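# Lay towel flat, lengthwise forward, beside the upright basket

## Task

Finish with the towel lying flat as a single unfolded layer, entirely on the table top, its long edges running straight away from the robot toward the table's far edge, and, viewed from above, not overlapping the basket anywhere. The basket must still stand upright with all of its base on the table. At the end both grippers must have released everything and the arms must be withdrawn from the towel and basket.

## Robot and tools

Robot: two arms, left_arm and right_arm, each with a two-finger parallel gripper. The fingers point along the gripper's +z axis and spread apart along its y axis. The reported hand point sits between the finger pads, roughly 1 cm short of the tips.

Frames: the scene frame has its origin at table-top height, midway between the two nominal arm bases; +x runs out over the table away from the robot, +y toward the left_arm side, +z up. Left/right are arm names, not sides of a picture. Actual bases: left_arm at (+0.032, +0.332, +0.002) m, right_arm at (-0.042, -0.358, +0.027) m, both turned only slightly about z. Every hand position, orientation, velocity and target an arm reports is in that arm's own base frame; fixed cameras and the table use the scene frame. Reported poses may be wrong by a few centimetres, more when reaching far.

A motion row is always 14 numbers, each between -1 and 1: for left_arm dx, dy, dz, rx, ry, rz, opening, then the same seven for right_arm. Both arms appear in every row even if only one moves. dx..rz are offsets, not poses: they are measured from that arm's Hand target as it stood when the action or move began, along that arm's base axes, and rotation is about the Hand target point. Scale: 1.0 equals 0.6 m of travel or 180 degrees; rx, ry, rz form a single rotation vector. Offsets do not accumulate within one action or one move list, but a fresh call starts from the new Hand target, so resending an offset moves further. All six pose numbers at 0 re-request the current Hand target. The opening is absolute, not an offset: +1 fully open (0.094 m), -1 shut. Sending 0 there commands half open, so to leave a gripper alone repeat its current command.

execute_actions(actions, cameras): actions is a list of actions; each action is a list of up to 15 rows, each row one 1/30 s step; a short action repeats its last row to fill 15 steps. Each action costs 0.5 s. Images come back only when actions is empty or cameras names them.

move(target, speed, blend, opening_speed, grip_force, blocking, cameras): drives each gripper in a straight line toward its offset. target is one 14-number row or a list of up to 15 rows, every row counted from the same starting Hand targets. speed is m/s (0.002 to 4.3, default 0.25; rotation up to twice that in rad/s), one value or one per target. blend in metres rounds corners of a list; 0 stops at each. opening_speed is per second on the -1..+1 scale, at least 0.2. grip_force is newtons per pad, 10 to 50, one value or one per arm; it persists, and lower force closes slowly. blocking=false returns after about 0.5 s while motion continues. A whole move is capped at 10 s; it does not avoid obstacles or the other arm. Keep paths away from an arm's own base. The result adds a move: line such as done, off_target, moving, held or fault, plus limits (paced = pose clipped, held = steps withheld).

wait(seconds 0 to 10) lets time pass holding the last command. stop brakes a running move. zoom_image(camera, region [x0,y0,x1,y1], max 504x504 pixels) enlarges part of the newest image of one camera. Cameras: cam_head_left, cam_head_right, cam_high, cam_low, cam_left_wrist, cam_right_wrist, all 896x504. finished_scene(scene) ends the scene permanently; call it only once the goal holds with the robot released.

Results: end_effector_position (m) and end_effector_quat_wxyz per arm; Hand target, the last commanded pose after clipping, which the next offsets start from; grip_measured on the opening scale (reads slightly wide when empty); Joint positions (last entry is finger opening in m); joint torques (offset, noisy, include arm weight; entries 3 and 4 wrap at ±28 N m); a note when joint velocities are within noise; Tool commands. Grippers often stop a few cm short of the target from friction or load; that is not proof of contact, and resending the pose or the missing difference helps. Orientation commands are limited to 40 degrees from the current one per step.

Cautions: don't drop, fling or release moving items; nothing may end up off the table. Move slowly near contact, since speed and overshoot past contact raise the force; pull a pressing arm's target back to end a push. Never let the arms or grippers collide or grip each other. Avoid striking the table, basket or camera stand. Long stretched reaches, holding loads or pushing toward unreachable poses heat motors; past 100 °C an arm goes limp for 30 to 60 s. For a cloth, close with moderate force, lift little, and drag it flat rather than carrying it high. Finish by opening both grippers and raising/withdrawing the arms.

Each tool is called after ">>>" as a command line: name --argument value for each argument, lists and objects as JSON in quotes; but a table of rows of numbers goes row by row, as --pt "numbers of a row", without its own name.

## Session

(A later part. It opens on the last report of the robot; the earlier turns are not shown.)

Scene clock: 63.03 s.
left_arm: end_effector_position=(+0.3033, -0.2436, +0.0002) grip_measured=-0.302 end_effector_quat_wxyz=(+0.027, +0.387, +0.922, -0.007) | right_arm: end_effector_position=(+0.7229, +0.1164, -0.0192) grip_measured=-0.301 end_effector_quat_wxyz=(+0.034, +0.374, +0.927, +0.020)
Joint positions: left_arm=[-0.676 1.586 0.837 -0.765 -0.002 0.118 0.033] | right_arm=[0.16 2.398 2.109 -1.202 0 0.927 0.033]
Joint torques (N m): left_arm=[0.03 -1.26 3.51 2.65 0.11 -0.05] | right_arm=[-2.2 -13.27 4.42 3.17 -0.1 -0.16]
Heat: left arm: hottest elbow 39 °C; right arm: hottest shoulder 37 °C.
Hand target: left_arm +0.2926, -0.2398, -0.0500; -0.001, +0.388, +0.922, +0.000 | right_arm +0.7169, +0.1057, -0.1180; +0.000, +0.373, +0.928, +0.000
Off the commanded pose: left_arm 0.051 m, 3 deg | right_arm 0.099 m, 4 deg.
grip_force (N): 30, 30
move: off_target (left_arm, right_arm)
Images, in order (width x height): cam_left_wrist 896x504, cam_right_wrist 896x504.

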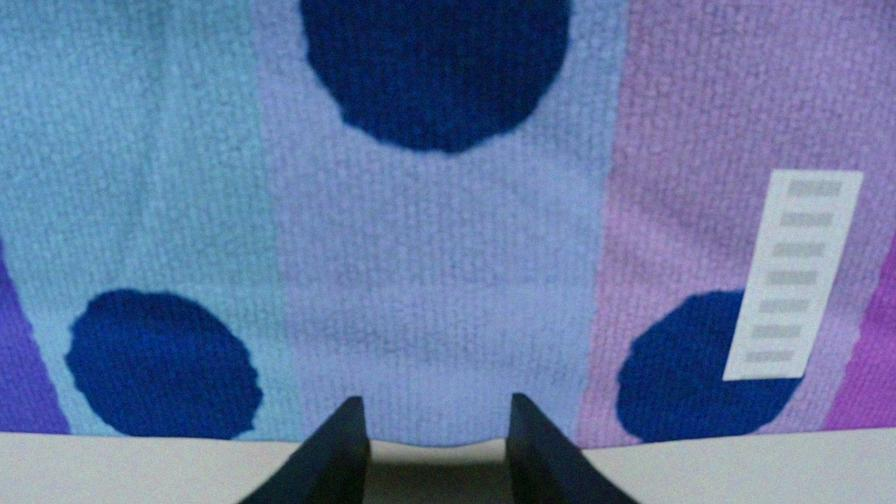

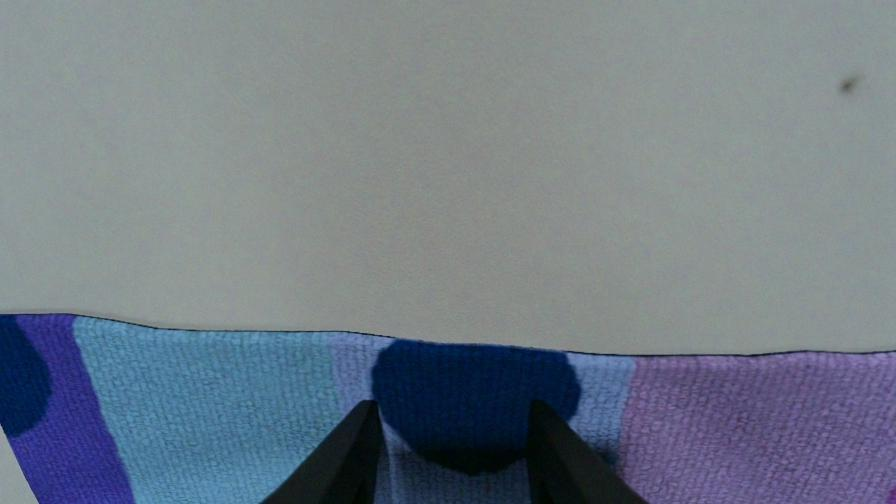

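>>> move --target '[0,0,0,0,0,0,-1,0,0,0,0,0,0,-1]' --speed 0.06 --opening_speed 0.5 --cameras '["cam_left_wrist","cam_right_wrist"]'

Scene clock: 66.47 s.
left_arm: end_effector_position=(+0.3117, -0.2507, +0.0010) grip_measured=-0.926 end_effector_quat_wxyz=(+0.048, +0.386, +0.921, -0.014) | right_arm: end_effector_position=(+0.7324, +0.1150, -0.0186) grip_measured=-0.993 end_effector_quat_wxyz=(+0.050, +0.375, +0.925, +0.030)
Joint positions: left_arm=[-0.676 1.586 0.837 -0.721 0 0.118 0.003] | right_arm=[0.156 2.398 2.109 -1.165 0 0.927 0]
Joint torques (N m): left_arm=[0.09 -1.44 3.64 1.09 0.04 -0.04] | right_arm=[-1.9 -12.86 5.12 1.68 -0.12 -0.15]
Heat: left arm: hottest elbow 39 °C; right arm: hottest shoulder 37 °C.
Hand target: left_arm +0.2926, -0.2398, -0.0500; -0.001, +0.388, +0.922, +0.000 | right_arm +0.7170, +0.1059, -0.1179; +0.000, +0.373, +0.928, +0.001
Off the commanded pose: left_arm 0.056 m, 6 deg | right_arm 0.101 m, 7 deg.
grip_force (N): 30, 30
move: off_target (left_arm, right_arm)
Images, in order (width x height): cam_left_wrist 896x504, cam_right_wrist 896x504.

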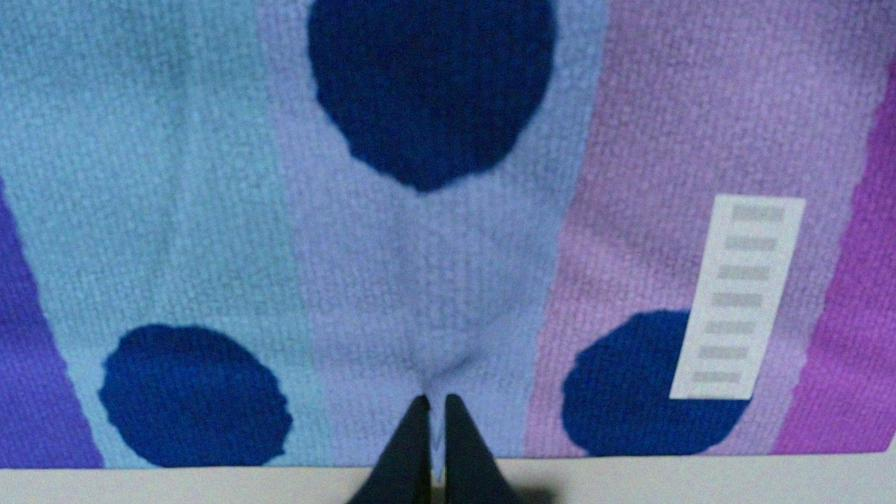

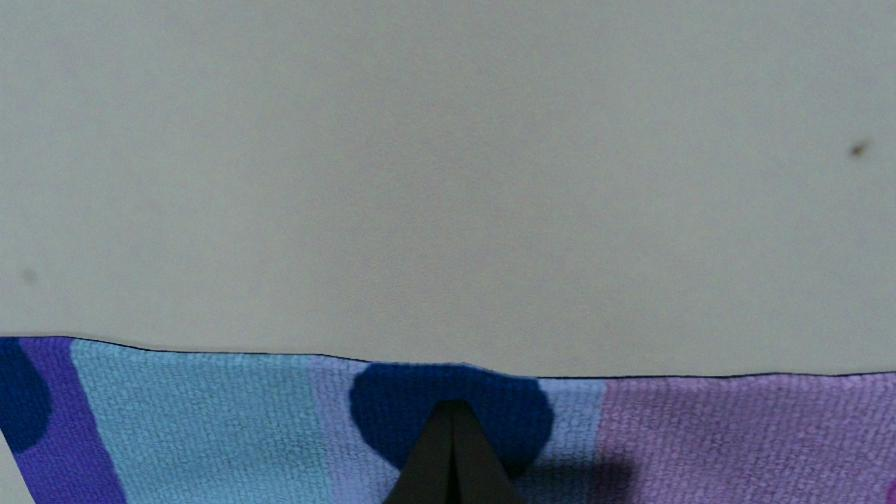

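>>> move --target '[0,0,0.09,0,0,0,-1,0,0,0.225,0,0,0,-0.4]' --speed 0.15 --cameras '["cam_right_wrist","cam_head_left"]'

Scene clock: 74.97 s.
left_arm: end_effector_position=(+0.2974, -0.2393, +0.0041) grip_measured=-0.932 end_effector_quat_wxyz=(+0.010, +0.387, +0.922, -0.003) | right_arm: end_effector_position=(+0.7005, +0.1118, +0.0014) grip_measured=-0.402 end_effector_quat_wxyz=(-0.016, +0.375, +0.927, -0.008)
Joint positions: left_arm=[-0.676 1.581 0.845 -0.814 0 0.118 0.003] | right_arm=[0.158 2.398 2.166 -1.375 -0.004 0.926 0.028]
Joint torques (N m): left_arm=[-0.03 -7.36 6.65 -0.9 0.06 -0.04] | right_arm=[-2.02 -21.01 11.36 -0.23 0.07 -0.14]
Heat: left arm: hottest elbow 38 °C; right arm: hottest shoulder 37 °C.
Hand target: left_arm +0.2926, -0.2398, +0.0041; +0.000, +0.388, +0.922, +0.000 | right_arm +0.7169, +0.1058, +0.0170; +0.000, +0.373, +0.928, +0.000
Off the commanded pose: left_arm 0.005 m, 1 deg | right_arm 0.024 m, 2 deg.
grip_force (N): 30, 30
move: off_target (right_arm)
Images, in order (width x height): cam_head_left 896x504, cam_right_wrist 896x504.

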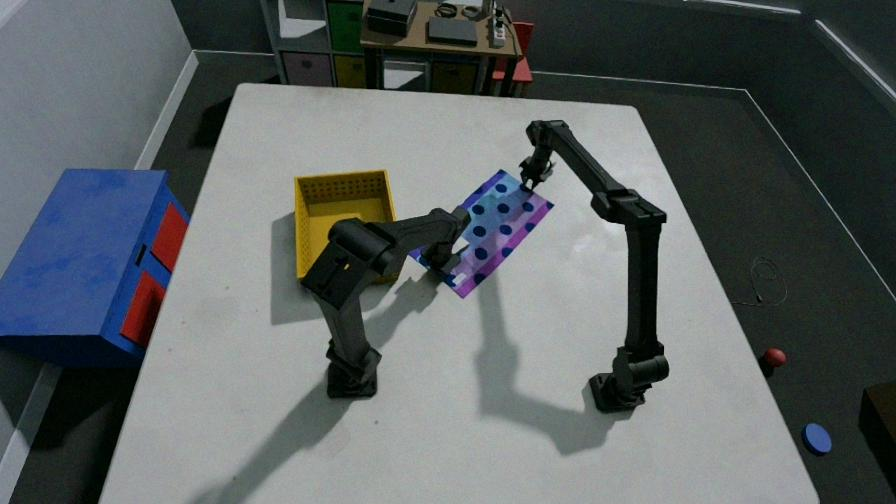

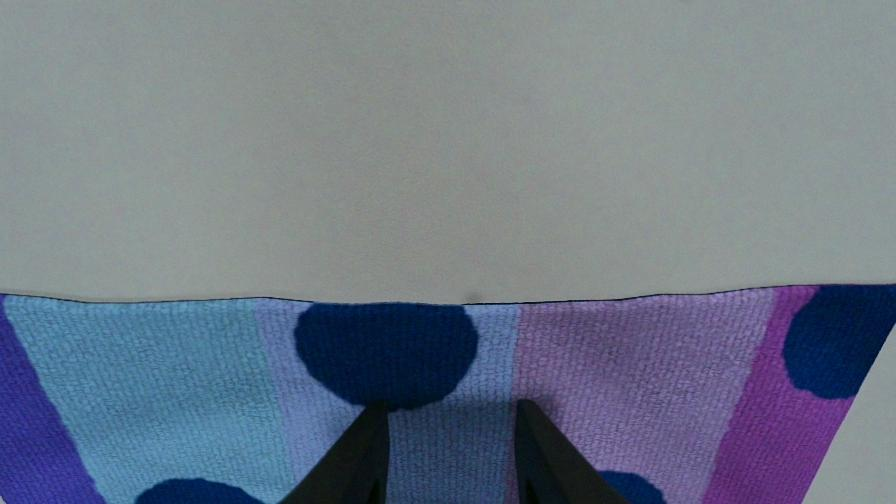

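>>> move --target '[0,0,0,0,0,0,-1,-0.01,0,-0.105,0,0,0,-0.4]' --speed 0.1 --cameras '["cam_right_wrist"]'

>>> move --target '[0,0,0,0,0,0,-1,-0.02,0,-0.1,0,0,0,-0.4]' --speed 0.1 --cameras '["cam_right_wrist"]'

Scene clock: 79.73 s.
left_arm: end_effector_position=(+0.2974, -0.2393, +0.0041) grip_measured=-0.932 end_effector_quat_wxyz=(+0.010, +0.387, +0.922, -0.003) | right_arm: end_effector_position=(+0.7138, +0.1138, -0.0158) grip_measured=-0.401 end_effector_quat_wxyz=(+0.011, +0.375, +0.927, +0.008)
Joint positions: left_arm=[-0.676 1.581 0.845 -0.814 0 0.118 0.003] | right_arm=[0.158 2.405 2.134 -1.272 -0.003 0.926 0.028]
Joint torques (N m): left_arm=[0.03 -7.47 6.67 -0.88 0.05 -0.04] | right_arm=[-1.9 -19.43 6.26 1.21 0.05 -0.11]
Heat: left arm: hottest elbow 39 °C; right arm: hottest shoulder 38 °C.
Hand target: left_arm +0.2926, -0.2398, +0.0041; +0.000, +0.388, +0.922, +0.000 | right_arm +0.7109, +0.1058, -0.0461; +0.000, +0.373, +0.928, +0.000
Off the commanded pose: left_arm 0.005 m, 1 deg | right_arm 0.031 m, 2 deg.
grip_force (N): 30, 30
move: off_target (right_arm)
Images, in order (width x height): cam_right_wrist 896x504.

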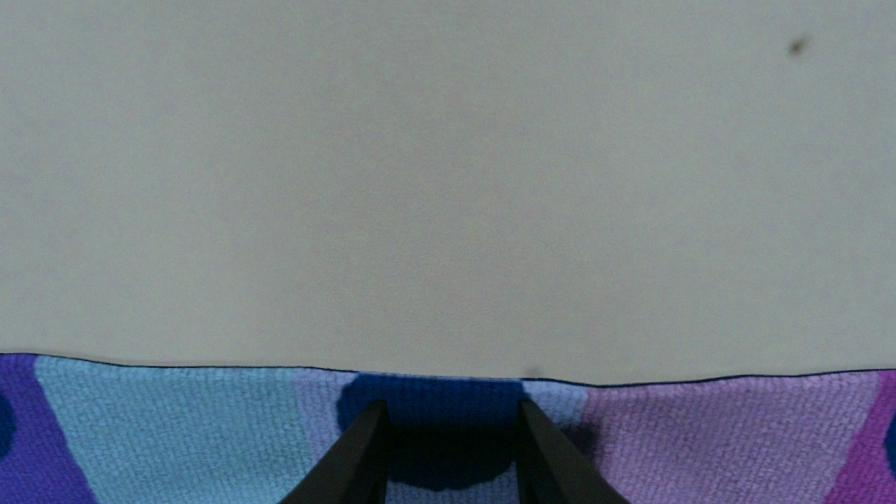

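Scene clock: 80.90 s.
left_arm: end_effector_position=(+0.2974, -0.2393, +0.0041) grip_measured=-0.932 end_effector_quat_wxyz=(+0.010, +0.387, +0.922, -0.003) | right_arm: end_effector_position=(+0.7133, +0.1137, -0.0186) grip_measured=-0.401 end_effector_quat_wxyz=(+0.039, +0.374, +0.926, +0.025)
Joint positions: left_arm=[-0.676 1.581 0.845 -0.814 0 0.118 0.003] | right_arm=[0.158 2.355 2.029 -1.152 -0.003 0.926 0.028]
Joint torques (N m): left_arm=[0.09 -7.41 6.67 -0.88 0.06 -0.04] | right_arm=[-1.73 -13.8 4.19 2.21 0 -0.09]
Heat: left arm: hottest elbow 39 °C; right arm: hottest shoulder 37 °C.
Hand target: left_arm +0.2926, -0.2398, +0.0041; +0.000, +0.388, +0.922, +0.000 | right_arm +0.6991, +0.1058, -0.1059; +0.000, +0.373, +0.928, +0.001
Off the commanded pose: left_arm 0.005 m, 1 deg | right_arm 0.089 m, 5 deg.
grip_force (N): 30, 30
move: off_target (right_arm)
Images, in order (width x height): cam_right_wrist 896x504.

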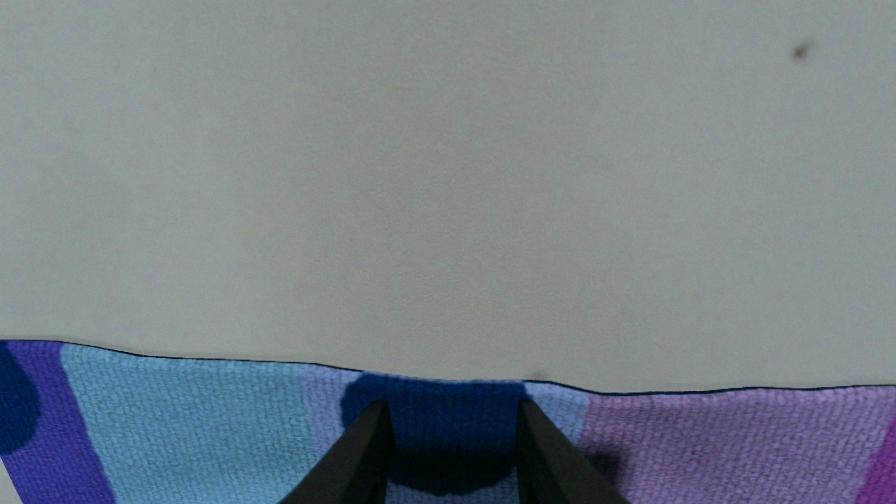

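>>> move --target '[0,0,0,0,0,0,-1,-0.012,0,0.17,0,0,0,-0.45]' --speed 0.1

>>> move --target '[0,0,0,0,0,0,-1,-0.012,0,-0.085,0,0,0,-0.45]' --speed 0.1 --cameras '["cam_right_wrist"]'

Scene clock: 84.37 s.
left_arm: end_effector_position=(+0.2970, -0.2389, +0.0041) grip_measured=-0.932 end_effector_quat_wxyz=(+0.009, +0.387, +0.922, -0.003) | right_arm: end_effector_position=(+0.6857, +0.1092, -0.0157) grip_measured=-0.449 end_effector_quat_wxyz=(-0.004, +0.374, +0.927, -0.001)
Joint positions: left_arm=[-0.676 1.581 0.845 -0.817 0 0.118 0.003] | right_arm=[0.158 2.343 2.017 -1.254 -0.002 0.925 0.026]
Joint torques (N m): left_arm=[0.03 -7.53 6.64 -0.83 0.05 -0.05] | right_arm=[-1.38 -21.48 9.22 -0.49 0.03 -0.08]
Heat: left arm: hottest elbow 39 °C; right arm: hottest shoulder 37 °C.
Hand target: left_arm +0.2926, -0.2398, +0.0040; -0.001, +0.388, +0.922, +0.000 | right_arm +0.6918, +0.1058, -0.0038; +0.000, +0.373, +0.928, +0.001
Off the commanded pose: left_arm 0.004 m, 1 deg | right_arm 0.014 m, 1 deg.
grip_force (N): 30, 30
move: off_target (right_arm)

Scene clock: 85.40 s.
left_arm: end_effector_position=(+0.2970, -0.2389, +0.0041) grip_measured=-0.932 end_effector_quat_wxyz=(+0.009, +0.387, +0.922, -0.003) | right_arm: end_effector_position=(+0.6882, +0.1096, -0.0173) grip_measured=-0.449 end_effector_quat_wxyz=(+0.010, +0.374, +0.927, +0.008)
Joint positions: left_arm=[-0.676 1.581 0.845 -0.817 0 0.118 0.003] | right_arm=[0.158 2.327 1.983 -1.202 -0.002 0.925 0.026]
Joint torques (N m): left_arm=[0.15 -7.47 6.69 -0.77 0.06 -0.04] | right_arm=[-1.32 -17.49 5.38 1.84 0.02 -0.07]
Heat: left arm: hottest elbow 39 °C; right arm: hottest shoulder 37 °C.
Hand target: left_arm +0.2926, -0.2398, +0.0040; -0.001, +0.388, +0.922, +0.000 | right_arm +0.6846, +0.1058, -0.0548; +0.000, +0.373, +0.928, +0.001
Off the commanded pose: left_arm 0.004 m, 1 deg | right_arm 0.038 m, 1 deg.
grip_force (N): 30, 30
move: off_target (right_arm)
Images, in order (width x height): cam_right_wrist 896x504.

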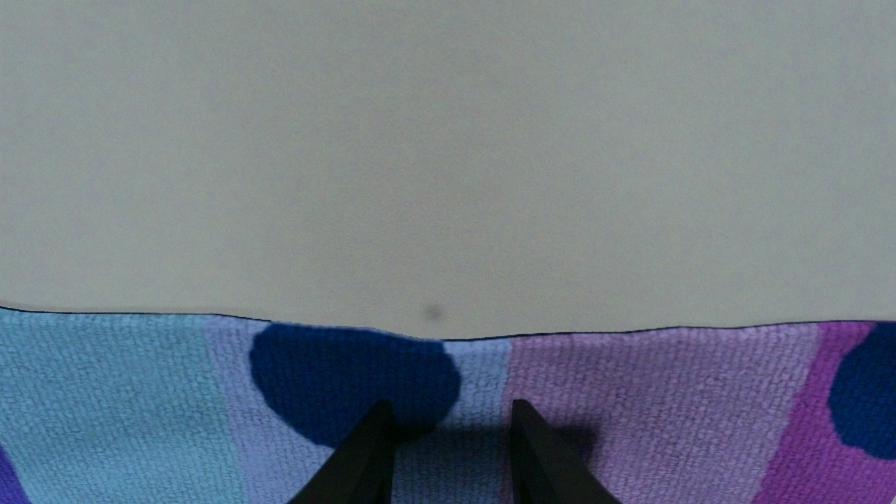

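>>> move --pt "0 0 0 0 0 0 -1 -0.02 0 -0.195 0 0 0 -0.45" --pt "0 0 0 0 0 0 -1 -0.02 0 -0.195 0 0 0 -1" --speed 0.15 --opening_speed 0.5 --grip_force '[30, 50]' --cameras '["cam_right_wrist"]'

Scene clock: 89.17 s.
left_arm: end_effector_position=(+0.2970, -0.2389, +0.0041) grip_measured=-0.932 end_effector_quat_wxyz=(+0.009, +0.387, +0.922, -0.003) | right_arm: end_effector_position=(+0.6971, +0.1100, -0.0218) grip_measured=-0.992 end_effector_quat_wxyz=(+0.077, +0.373, +0.923, +0.045)
Joint positions: left_arm=[-0.676 1.581 0.845 -0.817 0 0.118 0.003] | right_arm=[0.158 2.256 1.828 -0.964 0.002 0.925 0]
Joint torques (N m): left_arm=[0.09 -7.36 6.65 -0.77 0.05 -0.05] | right_arm=[-1.2 -6.42 4.01 2.3 -0.15 -0.03]
Heat: left arm: hottest elbow 39 °C; right arm: hottest shoulder 37 °C.
Hand target: left_arm +0.2926, -0.2398, +0.0040; -0.001, +0.388, +0.922, +0.000 | right_arm +0.6728, +0.1057, -0.1718; +0.000, +0.373, +0.928, +0.001
Off the commanded pose: left_arm 0.004 m, 1 deg | right_arm 0.152 m, 10 deg.
grip_force (N): 30, 50
move: off_target (right_arm); target 2's new opening was sent with right_arm's hand 0.151 m and 8 deg from that target
Images, in order (width x height): cam_right_wrist 896x504.

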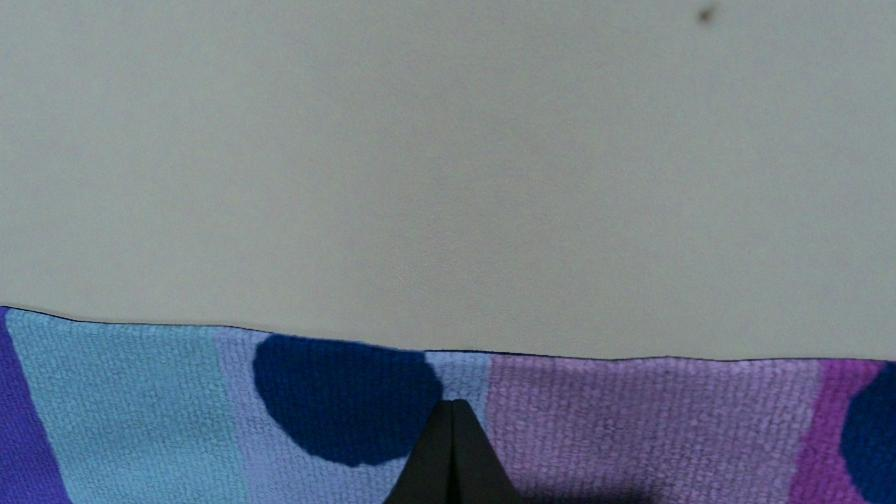

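>>> move --pt "0 0 0 0 0 0 -1 0.035 0 0.29 0 0 0 -0.15" --pt "0 0 0 0 0 0 -1 0.035 0 0.2 0 0 0 -0.15" --speed 0.12 --cameras '["cam_right_wrist"]'

Scene clock: 96.47 s.
left_arm: end_effector_position=(+0.2970, -0.2389, +0.0041) grip_measured=-0.932 end_effector_quat_wxyz=(+0.009, +0.387, +0.922, -0.003) | right_arm: end_effector_position=(+0.6883, +0.1136, -0.0164) grip_measured=-0.151 end_effector_quat_wxyz=(+0.005, +0.372, +0.928, +0.005)
Joint positions: left_arm=[-0.676 1.581 0.845 -0.817 0 0.118 0.003] | right_arm=[0.163 2.337 2.004 -1.225 -0.004 0.925 0.04]
Joint torques (N m): left_arm=[-0.09 -7.41 6.65 -0.8 0.06 -0.05] | right_arm=[-1.96 -17.32 7.39 1.77 0.05 -0.08]
Heat: left arm: hottest elbow 39 °C; right arm: hottest shoulder 36 °C.
Hand target: left_arm +0.2926, -0.2398, +0.0040; -0.001, +0.388, +0.922, +0.000 | right_arm +0.6936, +0.1058, -0.0519; +0.000, +0.373, +0.928, +0.001
Off the commanded pose: left_arm 0.004 m, 1 deg | right_arm 0.037 m, 1 deg.
grip_force (N): 30, 50
move: off_target (right_arm)
Images, in order (width x height): cam_right_wrist 896x504.

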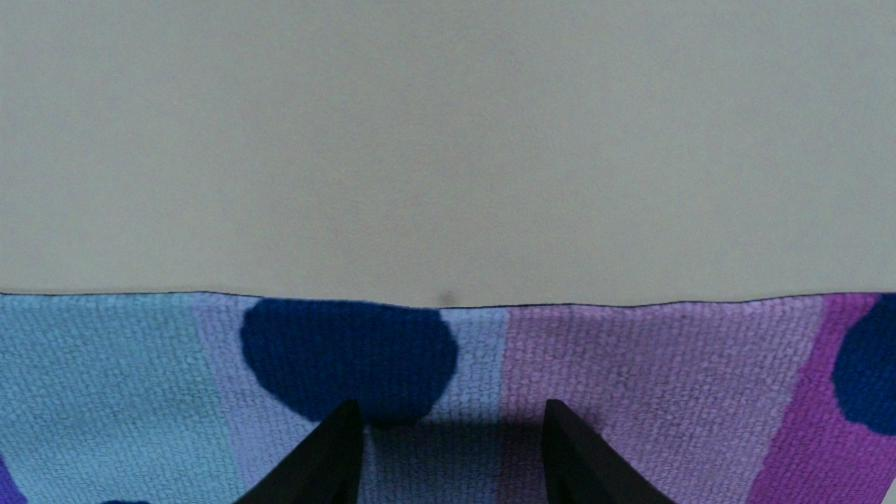

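>>> move --pt "0 0 0 0 0 0 -1 0.02 -0.012 0.09 0 0 0 -0.15" --pt "0 0 0 0 0 0 -1 0.02 -0.012 0.0 0 0 0 -0.15" --speed 0.12 --cameras '["cam_right_wrist"]'

Scene clock: 99.53 s.
left_arm: end_effector_position=(+0.2970, -0.2389, +0.0041) grip_measured=-0.932 end_effector_quat_wxyz=(+0.009, +0.387, +0.922, -0.003) | right_arm: end_effector_position=(+0.7015, +0.1044, -0.0161) grip_measured=-0.151 end_effector_quat_wxyz=(+0.006, +0.377, +0.926, +0.005)
Joint positions: left_arm=[-0.676 1.581 0.845 -0.817 0 0.118 0.003] | right_arm=[0.148 2.371 2.069 -1.254 -0.003 0.92 0.04]
Joint torques (N m): left_arm=[-0.03 -7.53 6.72 -0.77 0.06 -0.05] | right_arm=[-1.79 -17.67 7.38 1.76 0.04 -0.16]
Heat: left arm: hottest elbow 39 °C; right arm: hottest shoulder 36 °C.
Hand target: left_arm +0.2926, -0.2398, +0.0040; -0.001, +0.388, +0.922, +0.000 | right_arm +0.7057, +0.0987, -0.0519; +0.000, +0.373, +0.928, +0.001
Off the commanded pose: left_arm 0.004 m, 1 deg | right_arm 0.037 m, 1 deg.
grip_force (N): 30, 50
move: off_target (right_arm)
Images, in order (width x height): cam_right_wrist 896x504.

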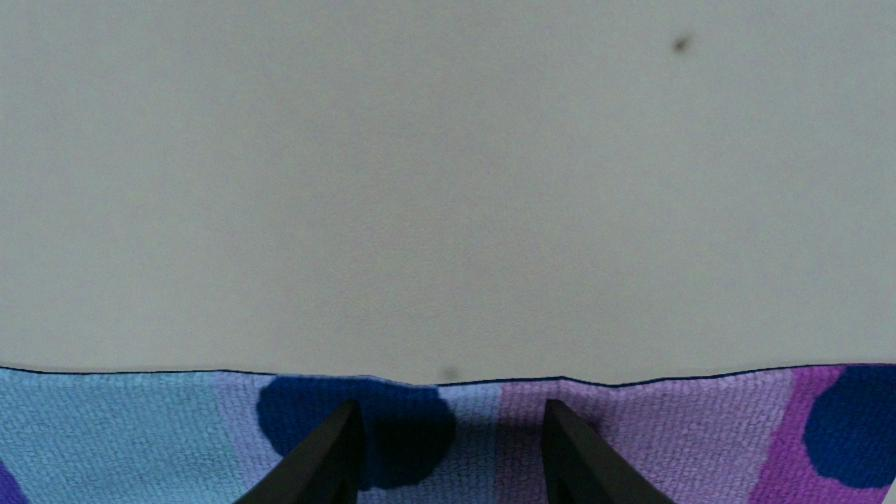

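>>> move --pt "0 0 0 0 0 0 -1 -0.01 0 -0.2 0 0.05 0 -0.15" --pt "0 0 0 0 0 0 -1 -0.01 0 -0.2 0 0.05 0 -1" --speed 0.15 --opening_speed 0.5 --cameras '["cam_right_wrist"]'

Scene clock: 103.90 s.
left_arm: end_effector_position=(+0.2970, -0.2389, +0.0041) grip_measured=-0.932 end_effector_quat_wxyz=(+0.009, +0.387, +0.922, -0.003) | right_arm: end_effector_position=(+0.7205, +0.1079, -0.0212) grip_measured=-0.960 end_effector_quat_wxyz=(+0.003, +0.375, +0.927, +0.016)
Joint positions: left_arm=[-0.676 1.581 0.845 -0.817 0 0.118 0.003] | right_arm=[0.143 2.435 2.176 -1.29 -0.024 0.913 0.002]
Joint torques (N m): left_arm=[0.09 -7.53 6.69 -0.8 0.06 -0.04] | right_arm=[-1.79 -8.47 4.72 1.65 -0.03 -0.14]
Heat: left arm: hottest elbow 39 °C; right arm: hottest shoulder 36 °C.
Hand target: left_arm +0.2926, -0.2398, +0.0040; -0.001, +0.388, +0.922, +0.000 | right_arm +0.6997, +0.0985, -0.1719; -0.073, +0.372, +0.925, -0.029
Off the commanded pose: left_arm 0.004 m, 1 deg | right_arm 0.152 m, 10 deg.
grip_force (N): 30, 50
move: off_target (right_arm); target 2's new opening was sent with right_arm's hand 0.151 m and 9 deg from that target
Images, in order (width x height): cam_right_wrist 896x504.

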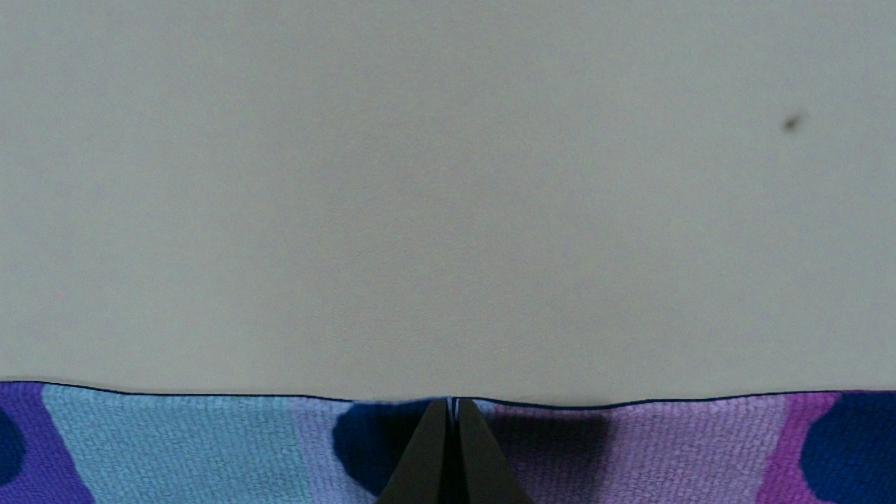

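>>> zoom_image --camera "cam_right_wrist" --region '[330, 330, 580, 504]'

Scaled by 2.016 from the camera's 896x504 image, which has a finer 1280x720 frame.

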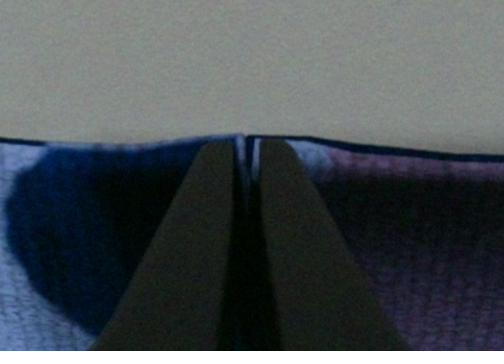

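>>> move --target '[0,0,0.055,0,0,0,-1,0.045,0.008,0.32,0,-0.05,0,-1]' --speed 0.12 --cameras '["cam_right_wrist","cam_left_wrist","cam_head_left","cam_low"]'

Scene clock: 112.57 s.
left_arm: end_effector_position=(+0.2822, -0.2271, +0.0197) grip_measured=-0.933 end_effector_quat_wxyz=(-0.017, +0.387, +0.922, +0.005) | right_arm: end_effector_position=(+0.7082, +0.1038, +0.0032) grip_measured=-0.967 end_effector_quat_wxyz=(-0.023, +0.375, +0.927, -0.007)
Joint positions: left_arm=[-0.676 1.537 0.845 -0.914 0 0.118 0.003] | right_arm=[0.143 2.43 2.231 -1.418 -0.011 0.913 0.002]
Joint torques (N m): left_arm=[0.03 -8.53 9.33 -0.92 0.07 -0.05] | right_arm=[-1.44 -21.42 11.85 0.08 0.34 -0.05]
Heat: left arm: hottest elbow 40 °C; right arm: hottest shoulder 35 °C.
Hand target: left_arm +0.2926, -0.2398, +0.0371; +0.000, +0.388, +0.922, +0.000 | right_arm +0.7267, +0.1033, +0.0199; +0.000, +0.373, +0.928, +0.000
Off the commanded pose: left_arm 0.024 m, 2 deg | right_arm 0.025 m, 3 deg.
grip_force (N): 30, 50
move: off_target (left_arm, right_arm)
Images, in order (width x height): cam_head_left 896x504, cam_low 896x504, cam_left_wrist 896x504, cam_right_wrist 896x504.

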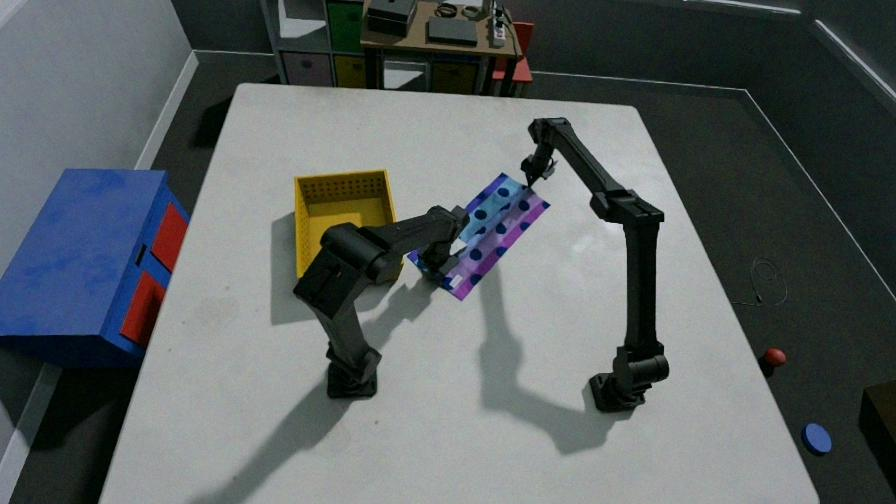

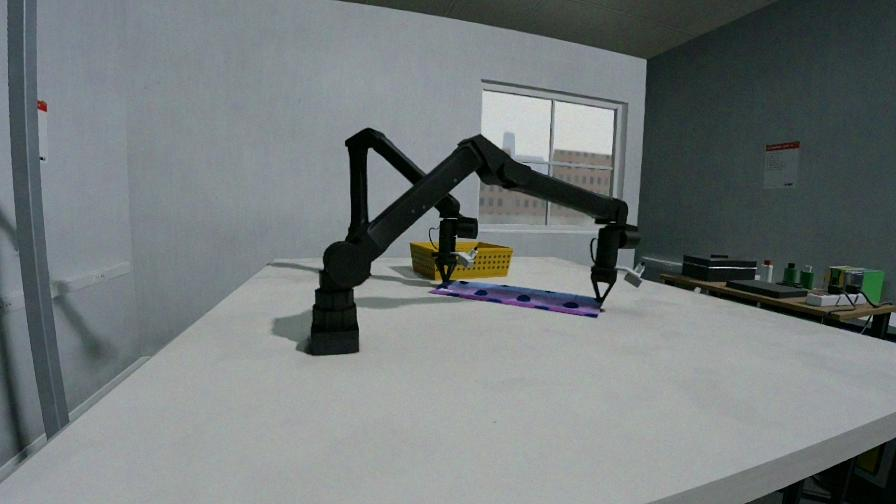

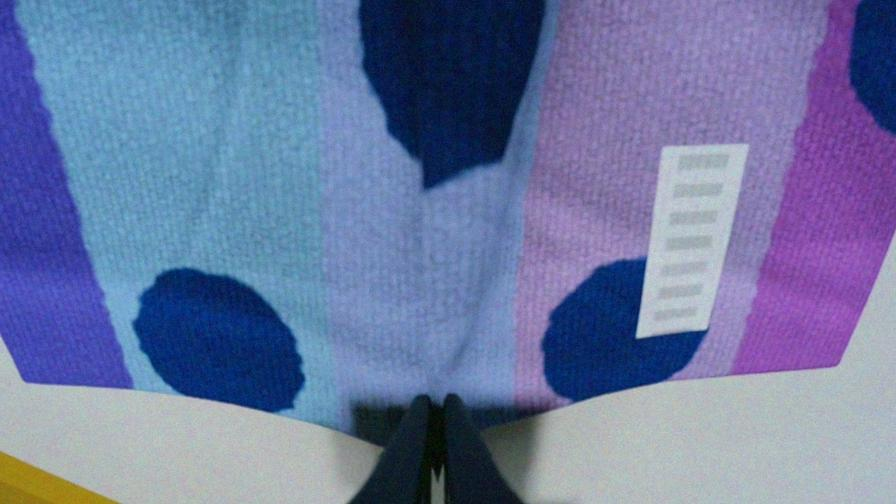

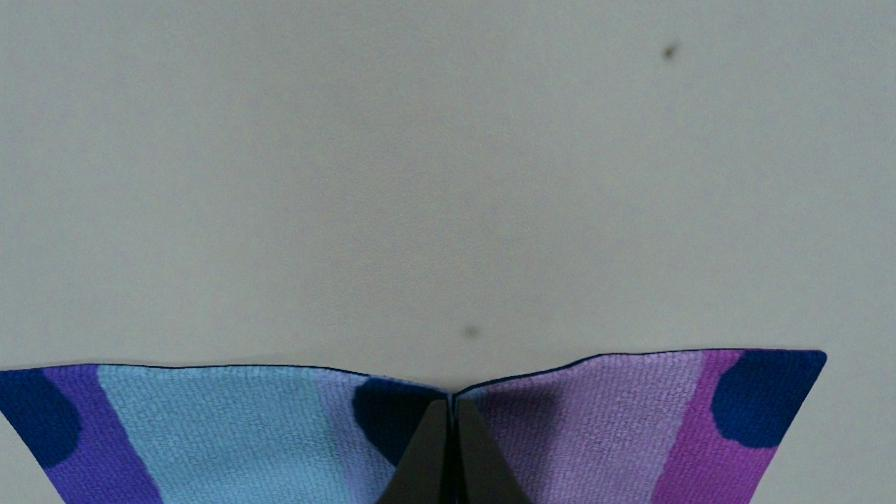

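>>> move --pt "-0.0838 -0.0992 0.02 0 0 0.0844 -1 0.041 0.0797 0.015 0 0 0.0844 -1" --pt "-0.1493 -0.2125 0.02 0 0 0.1689 -1 0.0653 0.1627 0.015 0 0 0.1689 -1" --pt "-0.1873 -0.333 0.02 0 0 0.2533 -1 0.063 0.2538 0.015 0 0 0.2533 -1" --speed 0.12 --blend '[0.02,0.02,0]' --cameras '["cam_right_wrist","cam_left_wrist","cam_head_left","cam_head_right"]'

Scene clock: 123.03 s.
left_arm: end_effector_position=(+0.1787, -0.4153, +0.0365) grip_measured=-0.934 end_effector_quat_wxyz=(-0.007, -0.002, +1.000, +0.015) | right_arm: end_effector_position=(+0.7496, +0.2482, +0.0191) grip_measured=-0.967 end_effector_quat_wxyz=(+0.026, -0.005, +1.000, +0.012)
Joint positions: left_arm=[-1.163 1.712 1.125 -1.017 0 -1.168 0.003] | right_arm=[0.319 2.739 2.871 -1.646 -0.006 0.309 0.002]
Joint torques (N m): left_arm=[-0.67 -9.23 11.11 -0.61 0.03 -0.04] | right_arm=[-0.67 -22.59 11.97 1.21 0.1 -0.15]
Heat: left arm: hottest elbow 41 °C; right arm: hottest shoulder 36 °C.
Hand target: left_arm +0.1802, -0.4396, +0.0490; +0.000, +0.001, +1.000, +0.000 | right_arm +0.7644, +0.2557, +0.0289; +0.000, -0.015, +1.000, +0.000
Off the commanded pose: left_arm 0.028 m, 2 deg | right_arm 0.019 m, 3 deg.
elbow stopped short (right arm): the move would have taken joint 3 (elbow) straighter than the controller allows.
grip_force (N): 30, 50
move: off_target (left_arm, right_arm)
Images, in order (width x height): cam_head_left 896x504, cam_head_right 896x504, cam_left_wrist 896x504, cam_right_wrist 896x504.

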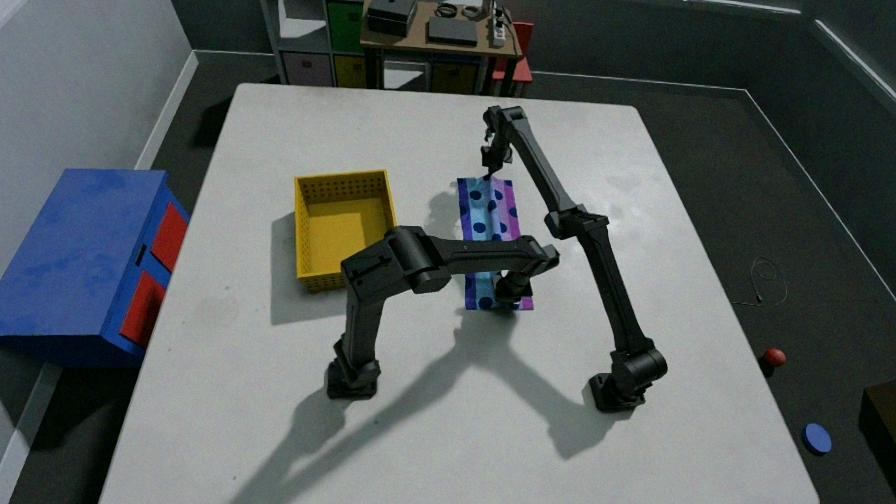

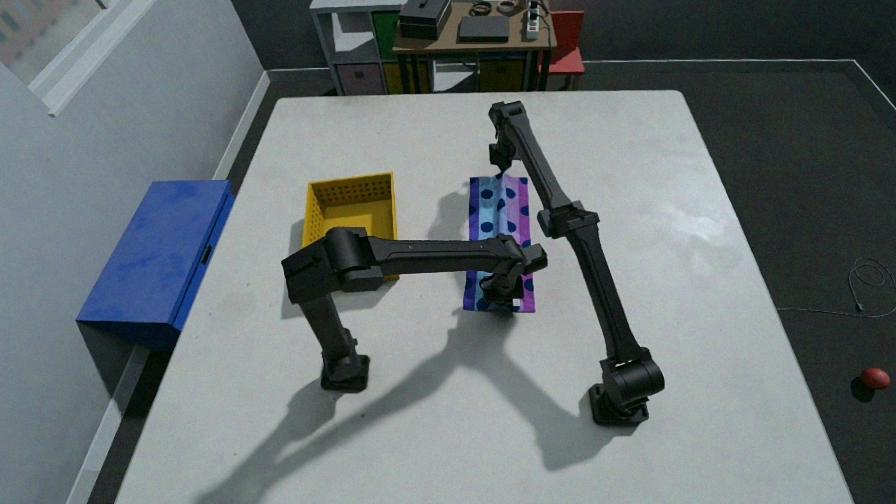

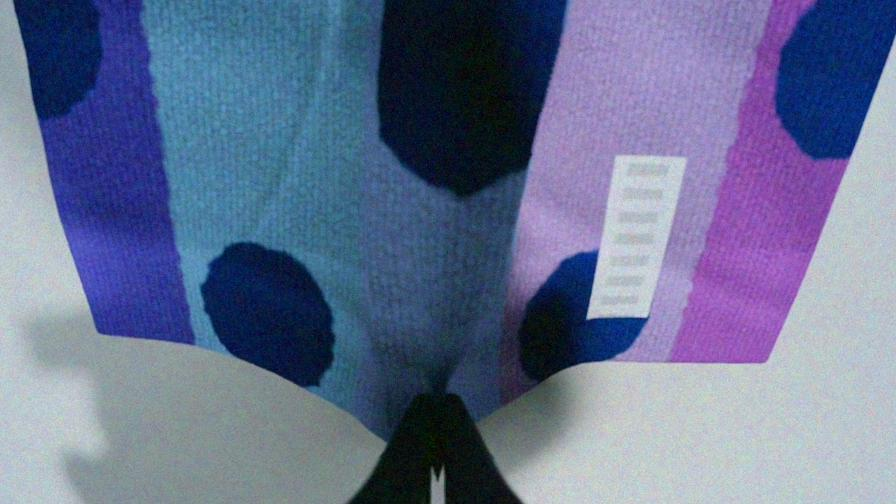

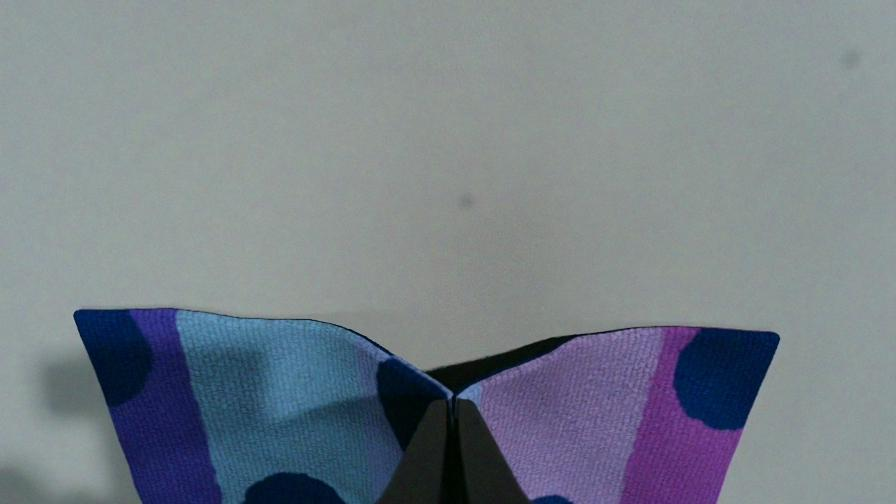

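>>> zoom_image --camera "cam_head_left" --region '[400, 150, 600, 330]'

>>> zoom_image --camera "cam_head_right" --region '[400, 150, 600, 330]'

Scaled by 2.520 from the camera's 896x504 image, which has a finer 1280x720 frame.

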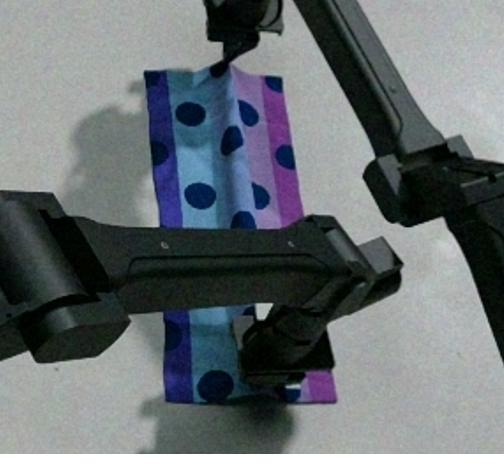

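Scaled by 2.520 from the camera's 896x504 image, which has a finer 1280x720 frame.

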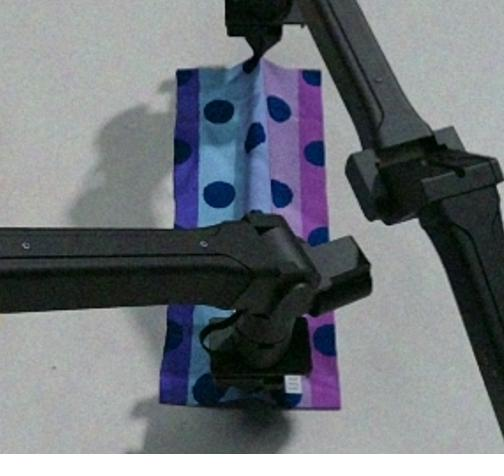

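>>> move --pt "-0.0387 -0.0123 -0.02 0 0 0 -1 -0.044 0.0008 -0.02 0 0 0 -1" --pt "-0.0387 -0.0123 -0.08 0 0 0 -1 -0.044 0.0008 -0.1 0 0 0 -1" --speed 0.1 --blend '[0.01,0]' --cameras '["cam_right_wrist","cam_left_wrist","cam_head_left","cam_head_right"]'

Scene clock: 131.83 s.
left_arm: end_effector_position=(+0.1638, -0.4387, +0.0050) grip_measured=-0.934 end_effector_quat_wxyz=(-0.001, -0.004, +1.000, +0.004) | right_arm: end_effector_position=(+0.7373, +0.2515, -0.0148) grip_measured=-0.967 end_effector_quat_wxyz=(-0.002, -0.010, +1.000, +0.002)
Joint positions: left_arm=[-1.213 1.783 1.125 -0.921 -0.001 -1.22 0.003] | right_arm=[0.328 2.763 2.831 -1.641 -0.005 0.309 0.002]
Joint torques (N m): left_arm=[-0.67 -10.17 7.13 0.29 0.07 -0.07] | right_arm=[-0.67 -23.24 6.12 1.52 0.08 -0.06]
Heat: left arm: hottest elbow 42 °C; right arm: hottest shoulder 37 °C.
Hand target: left_arm +0.1571, -0.4469, +0.0010; +0.000, +0.000, +1.000, +0.000 | right_arm +0.7381, +0.2563, -0.0308; +0.000, -0.016, +1.000, +0.000
Off the commanded pose: left_arm 0.011 m, 1 deg | right_arm 0.017 m, 1 deg.
grip_force (N): 30, 50
move: off_target (left_arm, right_arm)
Images, in order (width x height): cam_head_left 896x504, cam_head_right 896x504, cam_left_wrist 896x504, cam_right_wrist 896x504.

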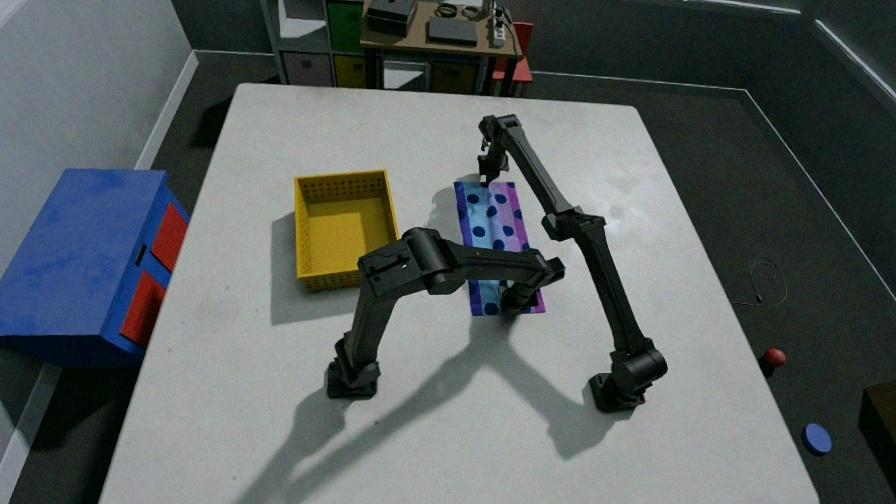

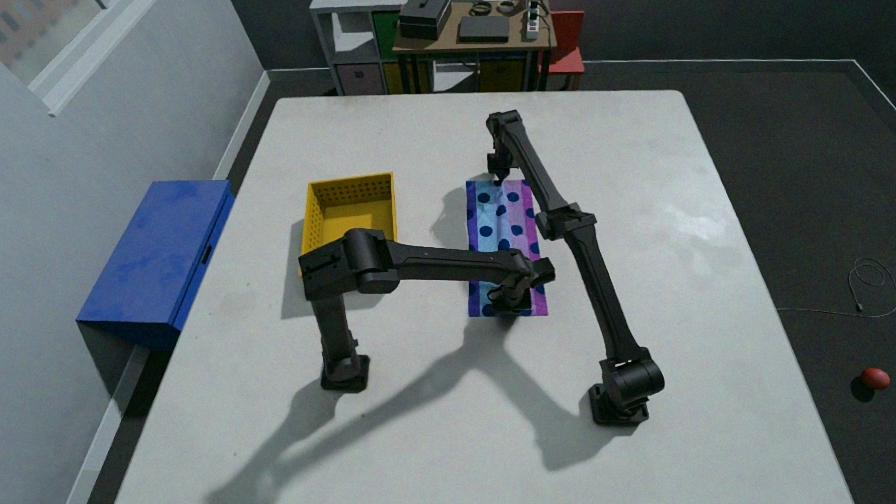

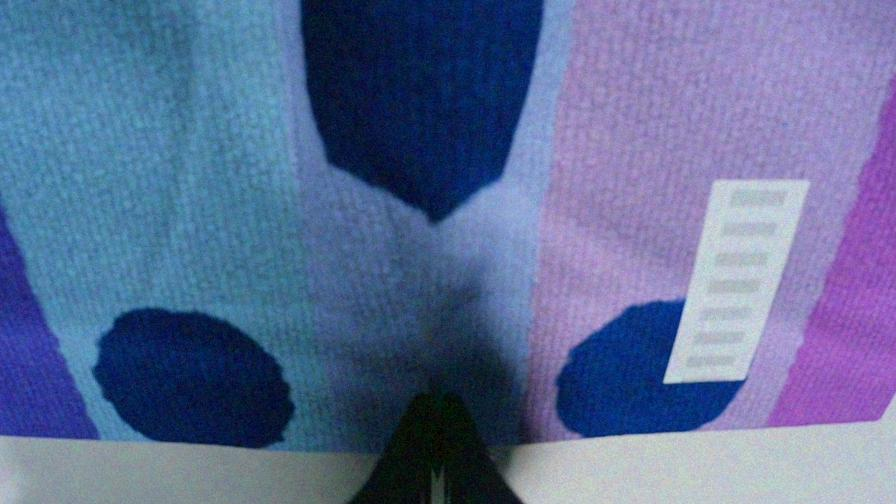

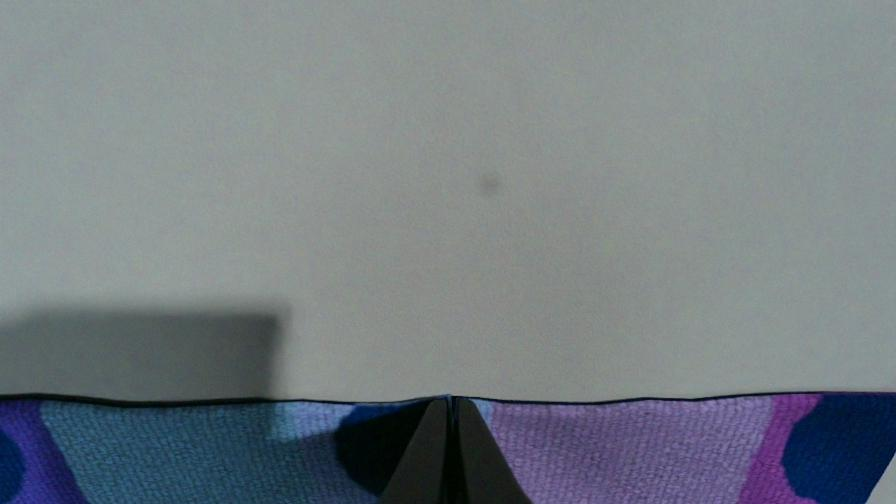

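>>> zoom_image --camera "cam_head_left" --region '[400, 150, 600, 330]'

>>> zoom_image --camera "cam_head_right" --region '[400, 150, 600, 330]'

Scaled by 2.520 from the camera's 896x504 image, which has a finer 1280x720 frame.

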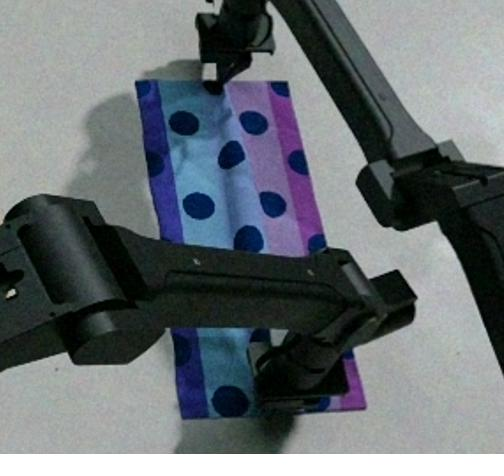

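Scaled by 2.520 from the camera's 896x504 image, which has a finer 1280x720 frame.

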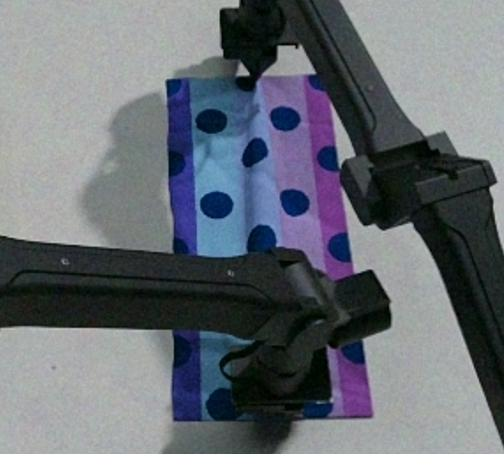

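>>> move --target '[0,0.055,0.04,0,0,-0.014,-1,0,-0.03,0.035,0,0,-0.014,-1]' --speed 0.08 --cameras '[]'

Scene clock: 136.30 s.
left_arm: end_effector_position=(+0.1576, -0.4212, +0.0208) grip_measured=-0.934 end_effector_quat_wxyz=(+0.003, +0.021, +1.000, -0.002) | right_arm: end_effector_position=(+0.7325, +0.2499, -0.0142) grip_measured=-0.967 end_effector_quat_wxyz=(-0.007, -0.009, +1.000, +0.001)
Joint positions: left_arm=[-1.213 1.709 1.072 -0.927 -0.003 -1.171 0.003] | right_arm=[0.328 2.721 2.75 -1.612 -0.005 0.311 0.002]
Joint torques (N m): left_arm=[1.32 -10.99 5.82 -0.59 0.13 0.11] | right_arm=[-2.32 -25.05 6.48 0.76 0.08 0.16]
Heat: left arm: hottest elbow 42 °C; right arm: hottest shoulder 38 °C.
Hand target: left_arm +0.1571, -0.4140, +0.0250; +0.000, +0.022, +1.000, +0.000 | right_arm +0.7380, +0.2383, -0.0101; +0.000, +0.006, +1.000, +0.000
Off the commanded pose: left_arm 0.008 m, 0 deg | right_arm 0.014 m, 2 deg.
grip_force (N): 30, 50
move: off_target (right_arm)
No camera images: "cameras" was empty.

>>> move --target '[0,-0.023,0.0,0,0,0,-1,0,-0.015,0.025,0,0,0,-1]' --speed 0.08 --cameras '[]'

Scene clock: 138.73 s.
left_arm: end_effector_position=(+0.1566, -0.4184, +0.0208) grip_measured=-0.934 end_effector_quat_wxyz=(+0.000, +0.021, +1.000, +0.003) | right_arm: end_effector_position=(+0.7301, +0.2451, -0.0131) grip_measured=-0.967 end_effector_quat_wxyz=(-0.012, -0.006, +1.000, -0.001)
Joint positions: left_arm=[-1.213 1.709 1.072 -0.939 -0.003 -1.17 0.003] | right_arm=[0.323 2.708 2.726 -1.612 -0.005 0.311 0.002]
Joint torques (N m): left_arm=[0.38 -9.05 8.68 -0.58 0.13 0] | right_arm=[-3.08 -25.99 6.99 0.35 0.1 0.05]
Heat: left arm: hottest elbow 42 °C; right arm: hottest shoulder 39 °C.
Hand target: left_arm +0.1570, -0.4277, +0.0250; +0.000, +0.023, +1.000, +0.000 | right_arm +0.7382, +0.2291, +0.0052; +0.000, +0.007, +1.000, +0.000
Off the commanded pose: left_arm 0.010 m, 0 deg | right_arm 0.025 m, 2 deg.
grip_force (N): 30, 50
move: off_target (right_arm)
No camera images: "cameras" was empty.


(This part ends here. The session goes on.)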